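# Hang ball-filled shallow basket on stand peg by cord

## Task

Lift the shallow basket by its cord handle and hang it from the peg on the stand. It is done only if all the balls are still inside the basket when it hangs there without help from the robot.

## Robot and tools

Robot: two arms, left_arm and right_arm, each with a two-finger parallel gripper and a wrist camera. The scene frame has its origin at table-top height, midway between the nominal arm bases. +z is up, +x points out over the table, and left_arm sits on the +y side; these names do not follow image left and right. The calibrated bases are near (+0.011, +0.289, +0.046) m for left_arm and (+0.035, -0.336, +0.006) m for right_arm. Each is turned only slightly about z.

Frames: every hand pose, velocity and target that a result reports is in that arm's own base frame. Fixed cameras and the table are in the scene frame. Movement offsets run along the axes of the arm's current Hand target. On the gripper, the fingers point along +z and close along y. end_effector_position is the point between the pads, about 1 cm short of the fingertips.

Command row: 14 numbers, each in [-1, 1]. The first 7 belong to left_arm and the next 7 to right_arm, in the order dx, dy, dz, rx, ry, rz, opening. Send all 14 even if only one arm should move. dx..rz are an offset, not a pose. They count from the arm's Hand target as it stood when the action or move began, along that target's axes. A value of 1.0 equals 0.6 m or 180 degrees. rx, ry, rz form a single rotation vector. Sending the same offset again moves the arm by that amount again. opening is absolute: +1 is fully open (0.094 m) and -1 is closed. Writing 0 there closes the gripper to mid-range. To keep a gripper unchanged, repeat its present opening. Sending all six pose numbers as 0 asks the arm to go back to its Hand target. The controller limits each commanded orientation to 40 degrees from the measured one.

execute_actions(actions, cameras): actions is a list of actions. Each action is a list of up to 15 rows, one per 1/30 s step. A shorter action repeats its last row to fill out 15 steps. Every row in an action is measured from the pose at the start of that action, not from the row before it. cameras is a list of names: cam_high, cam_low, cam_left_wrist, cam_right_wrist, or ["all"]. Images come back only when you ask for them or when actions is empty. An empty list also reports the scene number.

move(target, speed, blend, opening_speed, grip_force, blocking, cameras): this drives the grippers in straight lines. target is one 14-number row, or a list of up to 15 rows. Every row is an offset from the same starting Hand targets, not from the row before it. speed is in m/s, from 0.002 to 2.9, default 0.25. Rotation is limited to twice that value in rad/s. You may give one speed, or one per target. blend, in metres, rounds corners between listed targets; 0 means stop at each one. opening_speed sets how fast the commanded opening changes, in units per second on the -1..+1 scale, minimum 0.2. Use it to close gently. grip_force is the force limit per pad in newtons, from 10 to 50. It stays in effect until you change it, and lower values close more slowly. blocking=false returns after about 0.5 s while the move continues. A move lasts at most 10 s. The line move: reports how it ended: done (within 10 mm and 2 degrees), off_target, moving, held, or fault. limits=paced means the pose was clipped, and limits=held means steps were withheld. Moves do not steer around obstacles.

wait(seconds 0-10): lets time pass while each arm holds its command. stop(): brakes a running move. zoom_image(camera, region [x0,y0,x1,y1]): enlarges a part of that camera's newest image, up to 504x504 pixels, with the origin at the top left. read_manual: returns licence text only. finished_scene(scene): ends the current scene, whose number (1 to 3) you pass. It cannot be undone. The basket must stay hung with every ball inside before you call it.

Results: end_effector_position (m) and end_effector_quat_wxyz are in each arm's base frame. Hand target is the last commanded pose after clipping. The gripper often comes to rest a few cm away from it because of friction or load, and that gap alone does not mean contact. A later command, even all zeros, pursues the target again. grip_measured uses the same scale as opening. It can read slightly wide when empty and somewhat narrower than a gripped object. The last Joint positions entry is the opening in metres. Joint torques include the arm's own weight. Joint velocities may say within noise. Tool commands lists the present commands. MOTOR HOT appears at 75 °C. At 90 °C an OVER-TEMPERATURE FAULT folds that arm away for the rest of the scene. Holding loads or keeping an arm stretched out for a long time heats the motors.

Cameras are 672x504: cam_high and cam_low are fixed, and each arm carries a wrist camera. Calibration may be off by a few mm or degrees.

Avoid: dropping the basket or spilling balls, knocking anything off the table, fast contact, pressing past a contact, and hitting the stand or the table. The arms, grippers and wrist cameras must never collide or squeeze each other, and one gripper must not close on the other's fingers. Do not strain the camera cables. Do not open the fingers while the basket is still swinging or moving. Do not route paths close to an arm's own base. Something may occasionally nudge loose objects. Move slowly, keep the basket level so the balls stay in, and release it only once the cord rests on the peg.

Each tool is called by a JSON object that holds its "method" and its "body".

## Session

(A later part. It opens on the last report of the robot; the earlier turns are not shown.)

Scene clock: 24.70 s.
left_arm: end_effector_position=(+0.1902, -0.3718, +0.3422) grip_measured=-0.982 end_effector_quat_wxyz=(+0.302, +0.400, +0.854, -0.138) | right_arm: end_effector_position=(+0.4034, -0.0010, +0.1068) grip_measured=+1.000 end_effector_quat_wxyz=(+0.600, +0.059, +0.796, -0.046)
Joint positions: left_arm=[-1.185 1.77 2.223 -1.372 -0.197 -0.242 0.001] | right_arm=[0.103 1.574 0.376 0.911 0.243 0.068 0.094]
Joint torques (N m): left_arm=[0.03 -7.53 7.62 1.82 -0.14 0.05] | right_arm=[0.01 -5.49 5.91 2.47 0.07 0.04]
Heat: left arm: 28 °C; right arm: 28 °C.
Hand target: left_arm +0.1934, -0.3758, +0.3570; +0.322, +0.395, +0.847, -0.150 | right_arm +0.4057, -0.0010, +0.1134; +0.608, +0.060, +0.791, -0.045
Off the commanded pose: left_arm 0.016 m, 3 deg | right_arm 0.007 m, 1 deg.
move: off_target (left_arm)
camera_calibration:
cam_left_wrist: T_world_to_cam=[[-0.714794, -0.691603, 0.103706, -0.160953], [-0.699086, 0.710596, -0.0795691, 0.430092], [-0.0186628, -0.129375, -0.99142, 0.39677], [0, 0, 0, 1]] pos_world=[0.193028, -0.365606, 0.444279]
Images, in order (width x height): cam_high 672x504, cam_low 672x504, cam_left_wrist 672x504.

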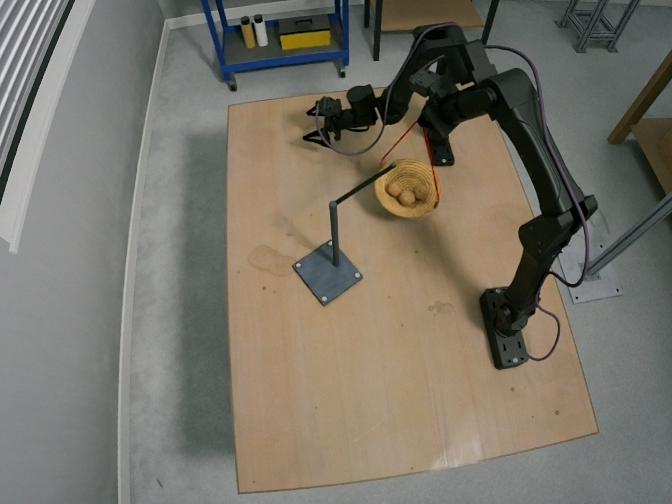

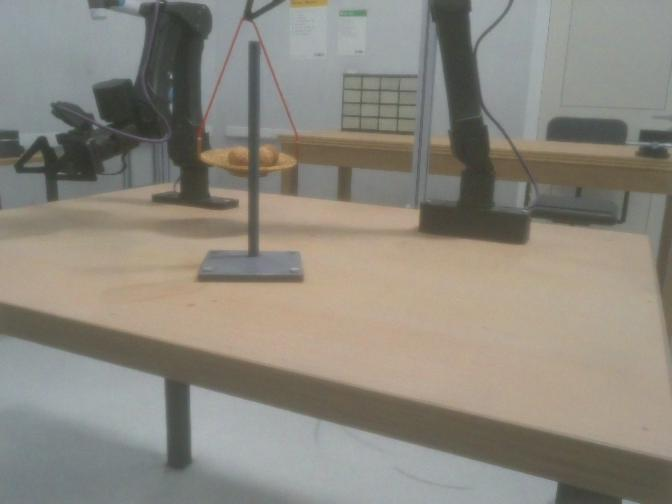

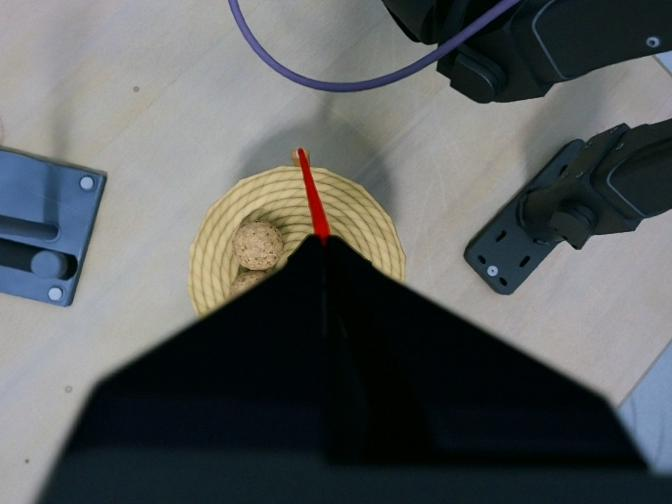

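{"method": "move", "body": {"target": [0.0105,0.1077,-0.0095,0.0187,0,0.0208,-1,0,0,0,0,0,0,1], "speed": 0.06, "cameras": ["cam_high","cam_low","cam_left_wrist"]}}

{"method": "zoom_image", "body": {"camera": "cam_high", "region": [300, 90, 500, 290]}}

Scene clock: 26.73 s.
left_arm: end_effector_position=(+0.2389, -0.3300, +0.3399) grip_measured=-0.982 end_effector_quat_wxyz=(+0.288, +0.434, +0.840, -0.150) | right_arm: end_effector_position=(+0.4034, -0.0010, +0.1068) grip_measured=+1.000 end_effector_quat_wxyz=(+0.600, +0.059, +0.796, -0.046)
Joint positions: left_arm=[-0.943 1.71 2.144 -1.344 0.008 0.008 0.001] | right_arm=[0.103 1.574 0.376 0.911 0.243 0.068 0.094]
Joint torques (N m): left_arm=[0.29 -10.71 4.1 2.05 0.07 0.07] | right_arm=[0.01 -5.49 5.93 2.47 0.08 0.03]
Heat: left arm: 28 °C; right arm: 28 °C.
Hand target: left_arm +0.2375, -0.3278, +0.3571; +0.315, +0.432, +0.829, -0.164 | right_arm +0.4057, -0.0010, +0.1134; +0.608, +0.060, +0.791, -0.045
Off the commanded pose: left_arm 0.017 m, 4 deg | right_arm 0.007 m, 1 deg.
move: off_target (left_arm)
camera_calibration:
cam_left_wrist: T_world_to_cam=[[-0.766242, -0.633246, 0.108964, -0.0671493], [-0.641117, 0.764786, -0.0638051, 0.432874], [-0.0429295, -0.118749, -0.991996, 0.410333], [0, 0, 0, 1]] pos_world=[0.243685, -0.324851, 0.441985]
Images, in order (width x height): cam_high 672x504, cam_low 672x504, cam_left_wrist 672x504.

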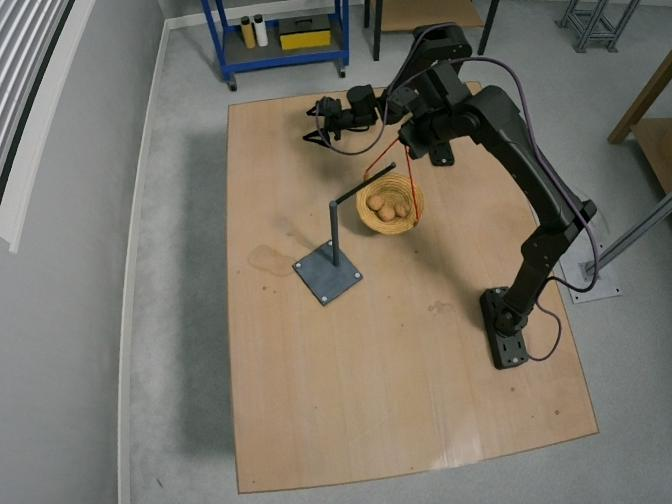

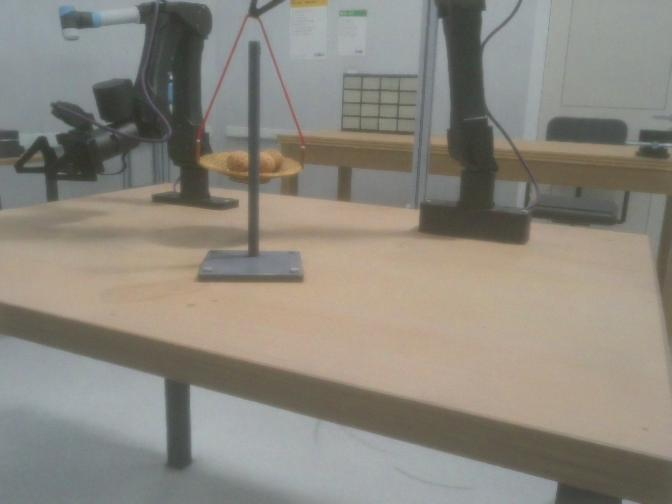

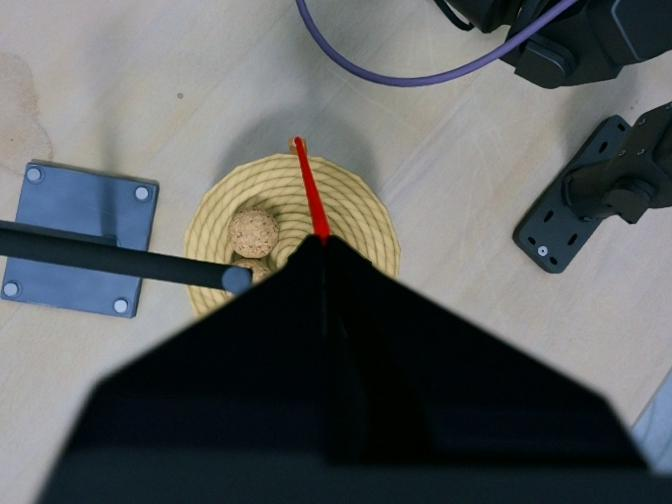

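Scaled by 2.520 from the camera's 672x504 image, which has a finer 960x720 frame.

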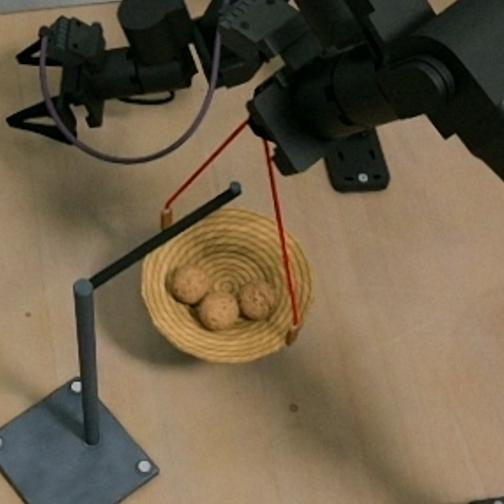

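{"method": "move", "body": {"target": [[0.0175,0.0023,-0.0157,0.0187,0,0.0208,-1,0,0,0,0,0,0,1],[0.0078,0.1215,-0.0072,0.0187,0,0.0208,-1,0,0,0,0,0,0,1]], "speed": 0.06, "blend": [0.003,0], "cameras": ["cam_high","cam_low","cam_left_wrist"]}}

{"method": "zoom_image", "body": {"camera": "cam_high", "region": [300, 90, 500, 290]}}

{"method": "zoom_image", "body": {"camera": "cam_low", "region": [160, 0, 360, 200]}}

Scene clock: 29.57 s.
left_arm: end_effector_position=(+0.2910, -0.2764, +0.3422) grip_measured=-0.982 end_effector_quat_wxyz=(+0.286, +0.465, +0.821, -0.168) | right_arm: end_effector_position=(+0.4034, -0.0010, +0.1068) grip_measured=+1.000 end_effector_quat_wxyz=(+0.600, +0.059, +0.796, -0.046)
Joint positions: left_arm=[-0.654 1.714 2.158 -1.377 0.242 0.296 0.001] | right_arm=[0.103 1.574 0.376 0.911 0.243 0.068 0.094]
Joint torques (N m): left_arm=[0.34 -6.99 7.68 1.78 0.28 0.11] | right_arm=[0.02 -5.49 5.93 2.48 0.06 0.04]
Heat: left arm: 28 °C; right arm: 28 °C.
Hand target: left_arm +0.2935, -0.2808, +0.3571; +0.307, +0.468, +0.809, -0.178 | right_arm +0.4057, -0.0010, +0.1134; +0.608, +0.060, +0.791, -0.045
Off the commanded pose: left_arm 0.016 m, 3 deg | right_arm 0.007 m, 1 deg.
move: off_target (left_arm)
camera_calibration:
cam_left_wrist: T_world_to_cam=[[-0.813825, -0.568596, 0.119948, 0.0344759], [-0.578661, 0.811874, -0.0775401, 0.424998], [-0.0532937, -0.132513, -0.989747, 0.419776], [0, 0, 0, 1]] pos_world=[0.296359, -0.269816, 0.444291]
Images, in order (width x height): cam_high 672x504, cam_low 672x504, cam_left_wrist 672x504.

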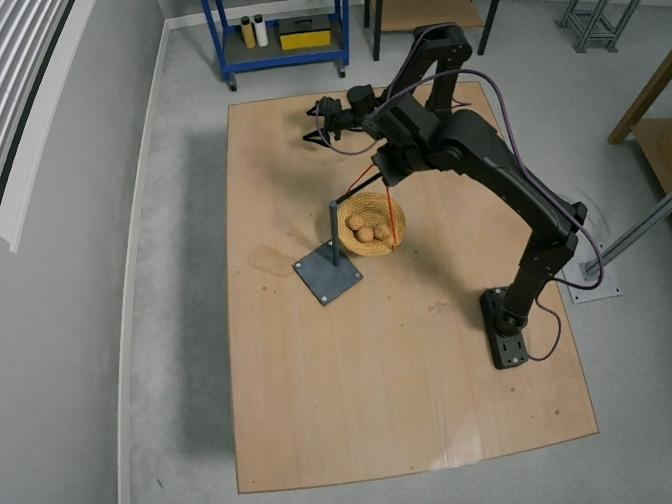

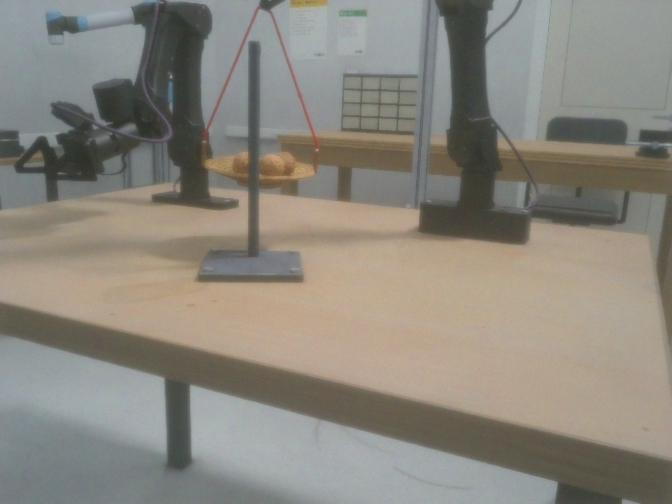

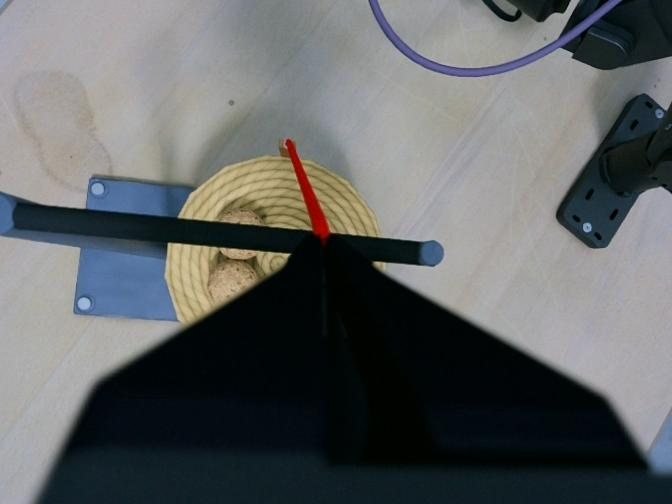

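Scaled by 2.520 from the camera's 672x504 image, which has a finer 960x720 frame.

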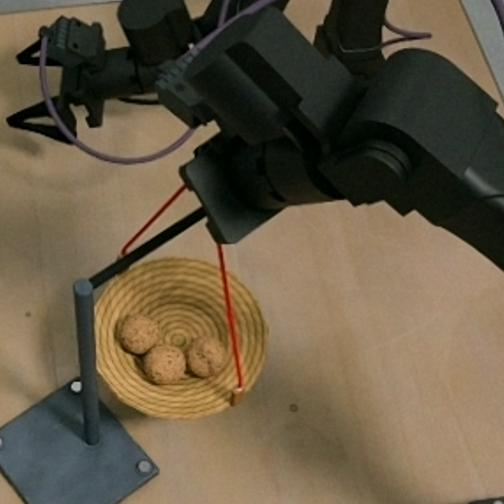

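Scaled by 2.520 from the camera's 672x504 image, which has a finer 960x720 frame.

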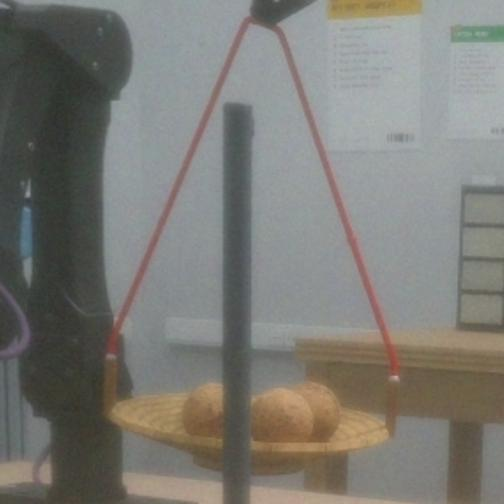

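{"method": "move", "body": {"target": [0.0502,0,0.0557,0,0,0,-1,0,0,0,0,0,0,1], "speed": 0.04, "cameras": ["cam_low","cam_left_wrist"]}}

{"method": "zoom_image", "body": {"camera": "cam_low", "region": [160, 0, 360, 200]}}

Scene clock: 31.60 s.
left_arm: end_effector_position=(+0.2958, -0.2806, +0.2962) grip_measured=-0.982 end_effector_quat_wxyz=(+0.280, +0.466, +0.822, -0.169) | right_arm: end_effector_position=(+0.4034, -0.0010, +0.1068) grip_measured=+1.000 end_effector_quat_wxyz=(+0.600, +0.059, +0.796, -0.046)
Joint positions: left_arm=[-0.654 1.633 1.856 -1.169 0.245 0.297 0.001] | right_arm=[0.103 1.574 0.376 0.911 0.243 0.068 0.094]
Joint torques (N m): left_arm=[0.34 -10.5 4.53 1.96 0.27 0.08] | right_arm=[-0.01 -5.49 5.9 2.48 0.07 0.03]
Heat: left arm: 28 °C; right arm: 28 °C.
Hand target: left_arm +0.2933, -0.2806, +0.3122; +0.307, +0.468, +0.809, -0.178 | right_arm +0.4057, -0.0010, +0.1134; +0.608, +0.060, +0.791, -0.045
Off the commanded pose: left_arm 0.016 m, 4 deg | right_arm 0.007 m, 1 deg.
move: off_target (left_arm)
camera_calibration:
cam_left_wrist: T_world_to_cam=[[-0.814211, -0.567039, 0.124607, 0.040625], [-0.577097, 0.813918, -0.0670606, 0.424664], [-0.0633938, -0.126512, -0.989937, 0.378589], [0, 0, 0, 1]] pos_world=[0.30215, -0.274709, 0.398195]
Images, in order (width x height): cam_low 672x504, cam_left_wrist 672x504.

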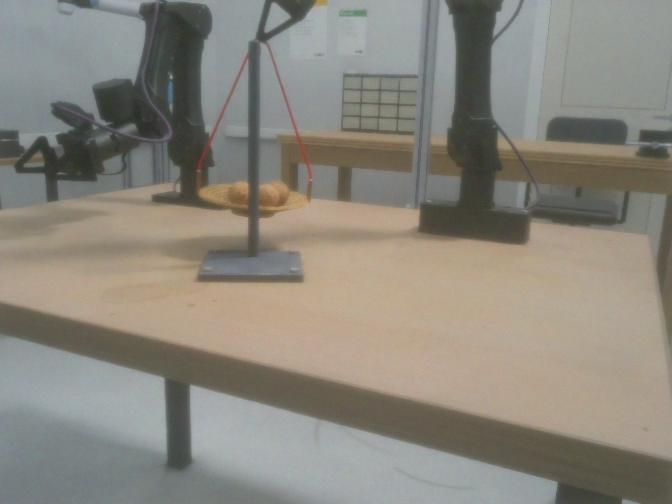

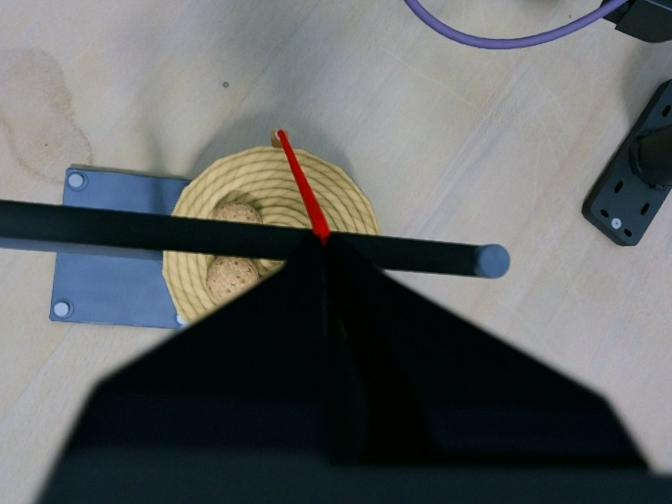

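Scaled by 2.520 from the camera's 672x504 image, which has a finer 960x720 frame.

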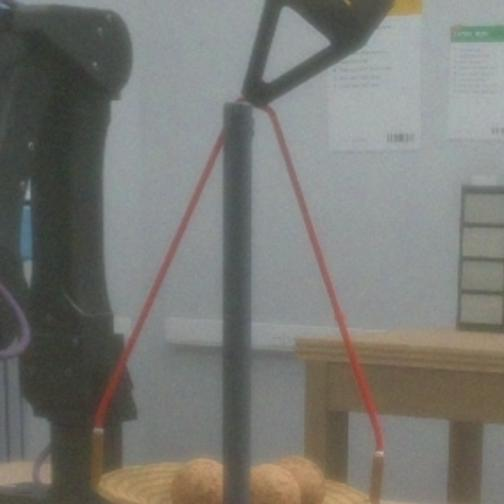

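{"method": "move", "body": {"target": [0.0223,0,0.0248,0,0,0,-1,0,0,0,0,0,0,1], "speed": 0.03, "cameras": ["cam_low","cam_left_wrist"]}}

{"method": "zoom_image", "body": {"camera": "cam_low", "region": [160, 0, 360, 200]}}

Scene clock: 33.07 s.
left_arm: end_effector_position=(+0.2952, -0.2805, +0.2867) grip_measured=-0.982 end_effector_quat_wxyz=(+0.295, +0.465, +0.817, -0.172) | right_arm: end_effector_position=(+0.4034, -0.0010, +0.1068) grip_measured=+1.000 end_effector_quat_wxyz=(+0.600, +0.059, +0.796, -0.046)
Joint positions: left_arm=[-0.654 1.58 1.739 -1.071 0.247 0.297 0.001] | right_arm=[0.103 1.574 0.376 0.911 0.243 0.068 0.094]
Joint torques (N m): left_arm=[0.35 -8.76 4.23 1.92 0.26 0.08] | right_arm=[0.02 -5.49 5.93 2.48 0.07 0.04]
Heat: left arm: 28 °C; right arm: 28 °C.
Hand target: left_arm +0.2932, -0.2804, +0.2920; +0.307, +0.468, +0.809, -0.178 | right_arm +0.4057, -0.0010, +0.1134; +0.608, +0.060, +0.791, -0.045
Off the commanded pose: left_arm 0.006 m, 2 deg | right_arm 0.007 m, 1 deg.
move: done
camera_calibration:
cam_left_wrist: T_world_to_cam=[[-0.817871, -0.563572, 0.11608, 0.0458004], [-0.574099, 0.812809, -0.0987498, 0.431542], [-0.0386985, -0.147406, -0.988319, 0.355642], [0, 0, 0, 1]] pos_world=[0.29897, -0.272526, 0.388786]
Images, in order (width x height): cam_low 672x504, cam_left_wrist 672x504.

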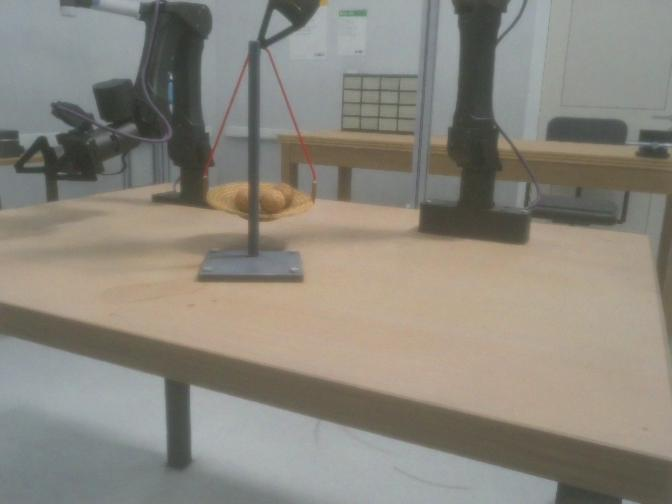

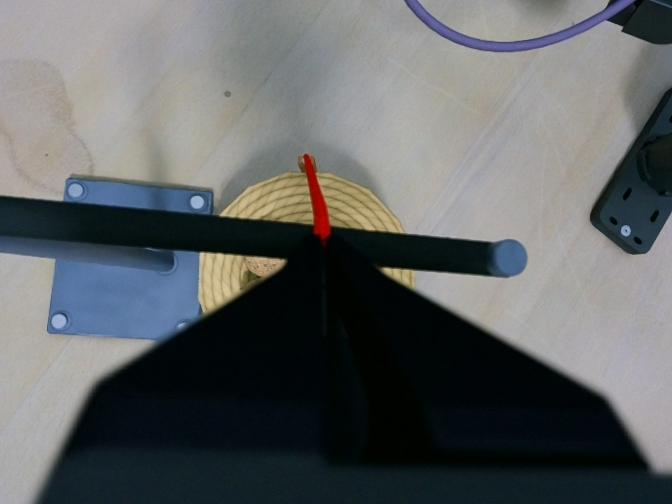

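Scaled by 2.520 from the camera's 672x504 image, which has a finer 960x720 frame.

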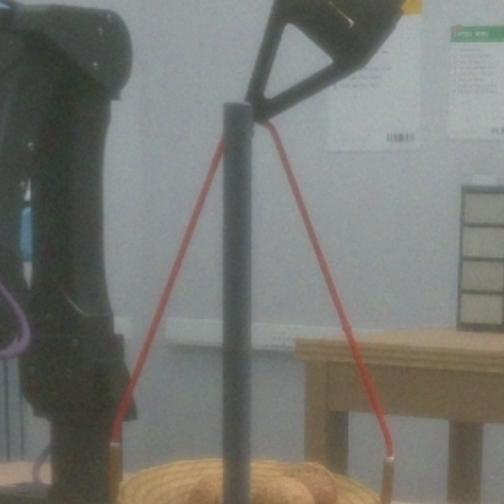

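Tip is about at peg top. A bit lower by ~1cm.

{"method": "move", "body": {"target": [0.014,0,0.0155,0,0,0,-1,0,0,0,0,0,0,1], "speed": 0.03, "cameras": ["cam_low","cam_left_wrist"]}}

{"method": "zoom_image", "body": {"camera": "cam_low", "region": [200, 0, 320, 120]}}

{"method": "zoom_image", "body": {"camera": "cam_left_wrist", "region": [240, 140, 420, 300]}}

Scene clock: 33.97 s.
left_arm: end_effector_position=(+0.2950, -0.2806, +0.2856) grip_measured=-0.982 end_effector_quat_wxyz=(+0.312, +0.465, +0.810, -0.174) | right_arm: end_effector_position=(+0.4034, -0.0010, +0.1068) grip_measured=+1.000 end_effector_quat_wxyz=(+0.600, +0.059, +0.796, -0.046)
Joint positions: left_arm=[-0.654 1.544 1.675 -1.007 0.248 0.297 0.001] | right_arm=[0.103 1.574 0.376 0.911 0.243 0.068 0.094]
Joint torques (N m): left_arm=[0.35 -6.98 3.79 1.84 0.25 0.07] | right_arm=[0.01 -5.5 5.93 2.48 0.07 0.04]
Heat: left arm: 28 °C; right arm: 28 °C.
Hand target: left_arm +0.2931, -0.2804, +0.2795; +0.307, +0.468, +0.809, -0.178 | right_arm +0.4057, -0.0010, +0.1134; +0.608, +0.060, +0.791, -0.045
Off the commanded pose: left_arm 0.006 m, 1 deg | right_arm 0.007 m, 1 deg.
move: done
camera_calibration:
cam_left_wrist: T_world_to_cam=[[-0.821281, -0.560659, 0.105637, 0.0505643], [-0.570416, 0.810531, -0.13291, 0.439323], [-0.0111048, -0.169414, -0.985482, 0.339354], [0, 0, 0, 1]] pos_world=[0.295893, -0.270244, 0.387476]
Images, in order (width x height): cam_low 672x504, cam_left_wrist 672x504.

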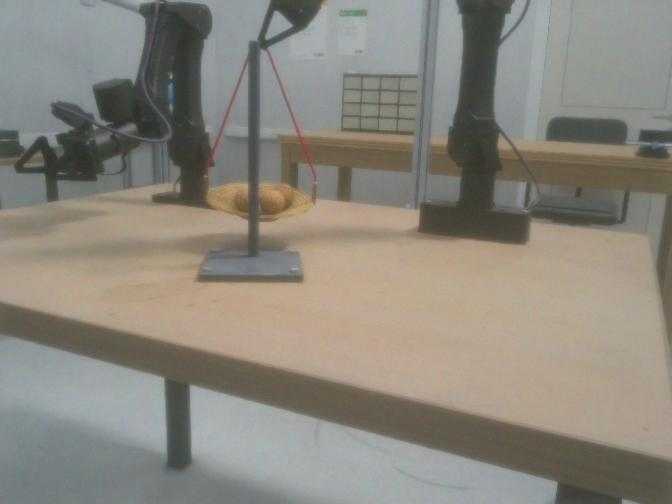

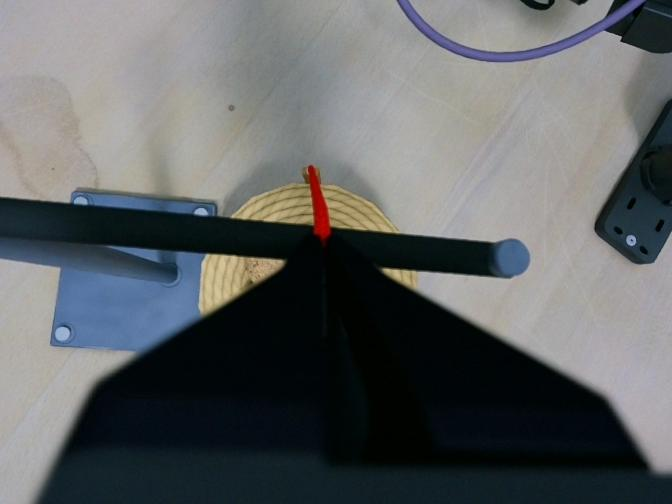

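Scaled by 4.200 from the camera's 672x504 image, which has a finer 960x720 frame.

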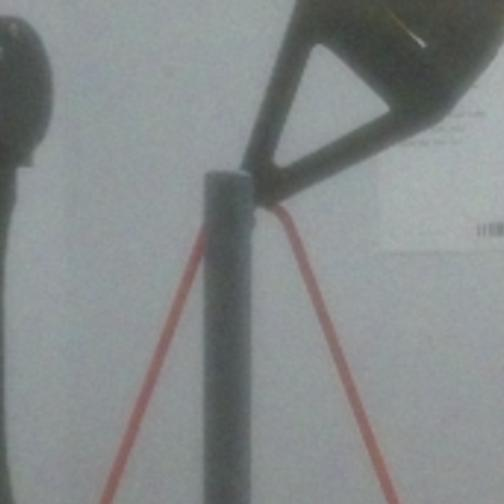

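Scaled by 2.800 from the camera's 672x504 image, which has a finer 960x720 frame.

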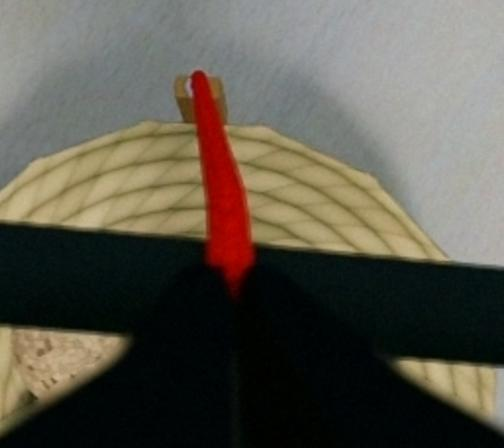

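{"method": "move", "body": {"target": [-0.004,0,-0.004,0,0,0,-0.6,0,0,0,0,0,0,1], "opening_speed": 0.2, "speed": 0.03, "cameras": ["cam_low","cam_left_wrist"]}}

{"method": "zoom_image", "body": {"camera": "cam_low", "region": [200, 0, 320, 120]}}

Scene clock: 36.27 s.
left_arm: end_effector_position=(+0.2948, -0.2807, +0.2856) grip_measured=-0.603 end_effector_quat_wxyz=(+0.312, +0.465, +0.810, -0.175) | right_arm: end_effector_position=(+0.4034, -0.0010, +0.1068) grip_measured=+1.000 end_effector_quat_wxyz=(+0.600, +0.059, +0.796, -0.046)
Joint positions: left_arm=[-0.654 1.544 1.675 -1.007 0.249 0.297 0.019] | right_arm=[0.103 1.574 0.376 0.911 0.243 0.068 0.094]
Joint torques (N m): left_arm=[0.35 -6.61 5.09 1.68 0.23 0.08] | right_arm=[0.01 -5.49 5.91 2.47 0.07 0.03]
Heat: left arm: 28 °C; right arm: 28 °C.
Hand target: left_arm +0.2933, -0.2805, +0.2829; +0.307, +0.468, +0.809, -0.178 | right_arm +0.4057, -0.0010, +0.1134; +0.608, +0.060, +0.791, -0.045
Off the commanded pose: left_arm 0.003 m, 1 deg | right_arm 0.007 m, 1 deg.
move: done
camera_calibration:
cam_left_wrist: T_world_to_cam=[[-0.821619, -0.560022, 0.106384, 0.0504085], [-0.569917, 0.810846, -0.13313, 0.439369], [-0.0117052, -0.170012, -0.985372, 0.339309], [0, 0, 0, 1]] pos_world=[0.295792, -0.270344, 0.387477]
Images, in order (width x height): cam_low 672x504, cam_left_wrist 672x504.

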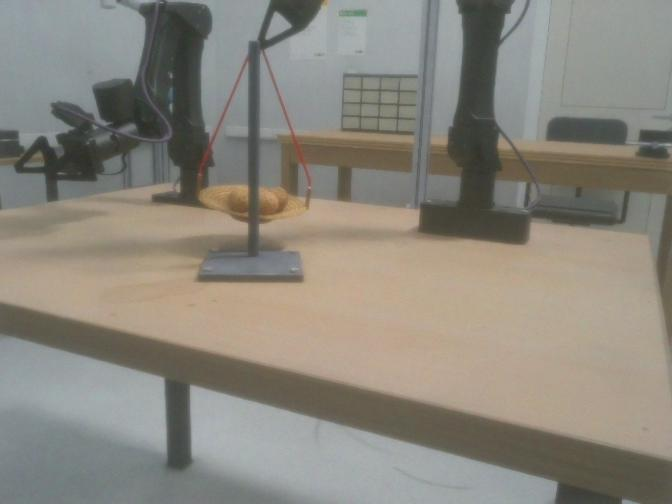

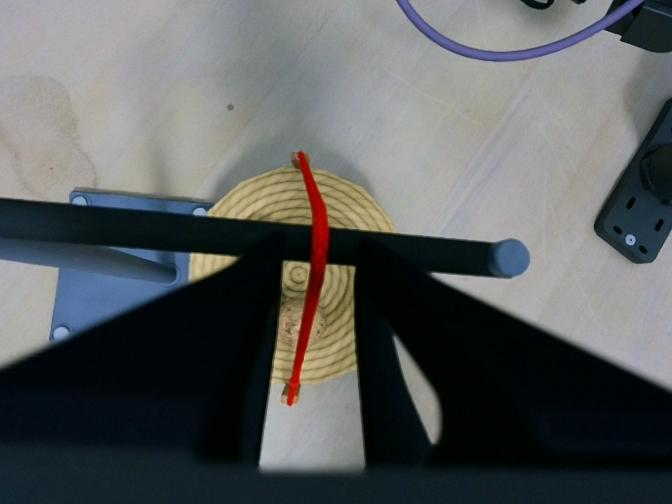

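Scaled by 4.200 from the camera's 672x504 image, which has a finer 960x720 frame.

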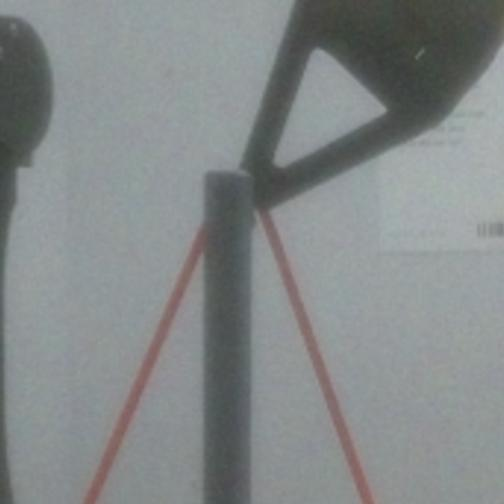

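Hung. Retract.

{"method": "move", "body": {"target": [[-0.03,0,-0.04,0,0,0,-0.55,0,0,0,0,0,0,1],[-0.08,0,-0.22,0,0,0,-0.55,0,0,0,0,0,0,1]], "blend": 0.01, "speed": 0.1, "cameras": ["all"]}}

Scene clock: 38.33 s.
left_arm: end_effector_position=(+0.2718, -0.2383, +0.4032) grip_measured=-0.553 end_effector_quat_wxyz=(+0.327, +0.456, +0.808, -0.180) | right_arm: end_effector_position=(+0.4034, -0.0010, +0.1068) grip_measured=+1.000 end_effector_quat_wxyz=(+0.600, +0.059, +0.796, -0.046)
Joint positions: left_arm=[-0.574 1.695 2.409 -1.569 0.302 0.341 0.021] | right_arm=[0.103 1.574 0.376 0.911 0.243 0.068 0.094]
Joint torques (N m): left_arm=[0.58 -6.69 5.64 1.64 0.25 0.09] | right_arm=[0.01 -5.49 5.94 2.48 0.07 0.03]
Heat: left arm: 28 °C; right arm: 28 °C.
Hand target: left_arm +0.2676, -0.2356, +0.4136; +0.307, +0.468, +0.809, -0.178 | right_arm +0.4057, -0.0010, +0.1134; +0.608, +0.060, +0.791, -0.045
Off the commanded pose: left_arm 0.011 m, 3 deg | right_arm 0.007 m, 1 deg.
joint sent to its limit (left arm) — joint 4 (wrist pitch), lower limit. The joint targets are off in orientation, not in position.
move: off_target (left_arm)
camera_calibration:
cam_left_wrist: T_world_to_cam=[[-0.81574, -0.568262, 0.107918, 0.0385675], [-0.578346, 0.798346, -0.167808, 0.4208], [0.00920297, -0.199301, -0.979895, 0.447318], [0, 0, 0, 1]] pos_world=[0.270712, -0.224877, 0.504776]
cam_right_wrist: T_world_to_cam=[[-0.181488, -0.978159, 0.101325, 0.0578557], [-0.764996, 0.0756862, -0.639572, 0.381447], [0.617934, -0.193588, -0.762024, -0.0659308], [0, 0, 0, 1]] pos_world=[0.343046, 0.0149584, 0.18786]

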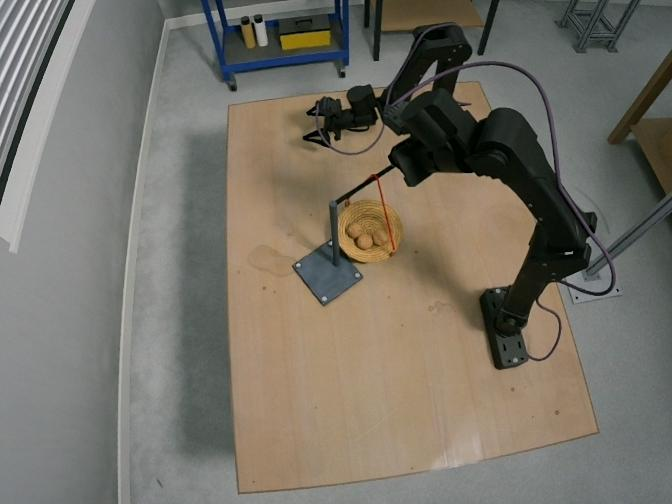

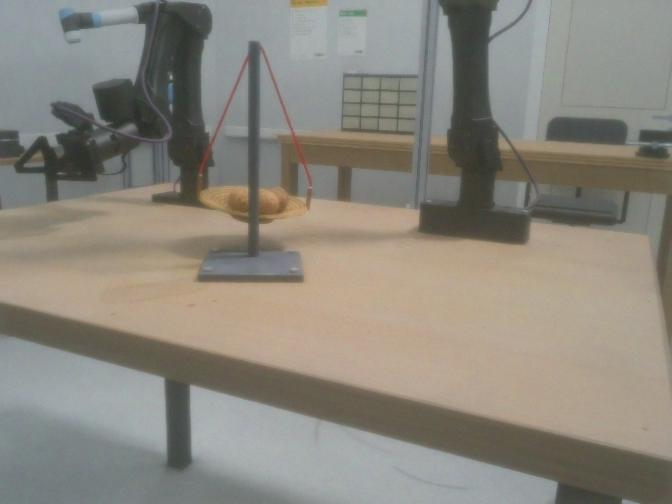

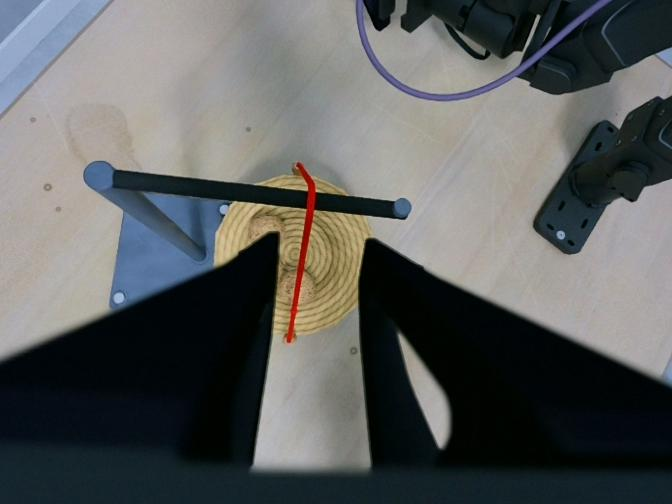

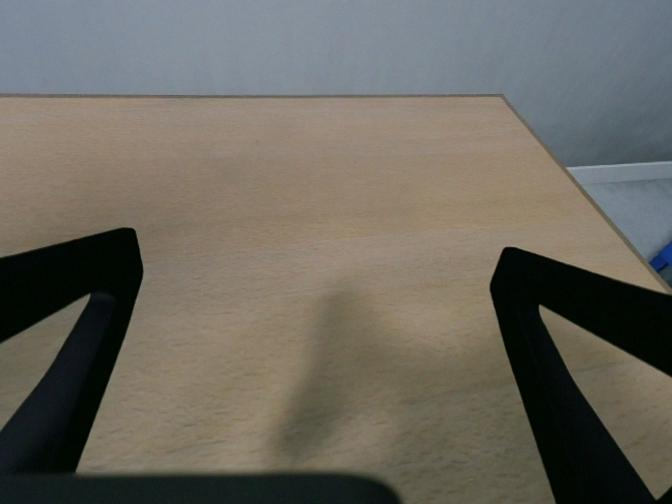

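{"method": "finished_scene", "body": {"scene": 3}}

The scene is finished: the task was done.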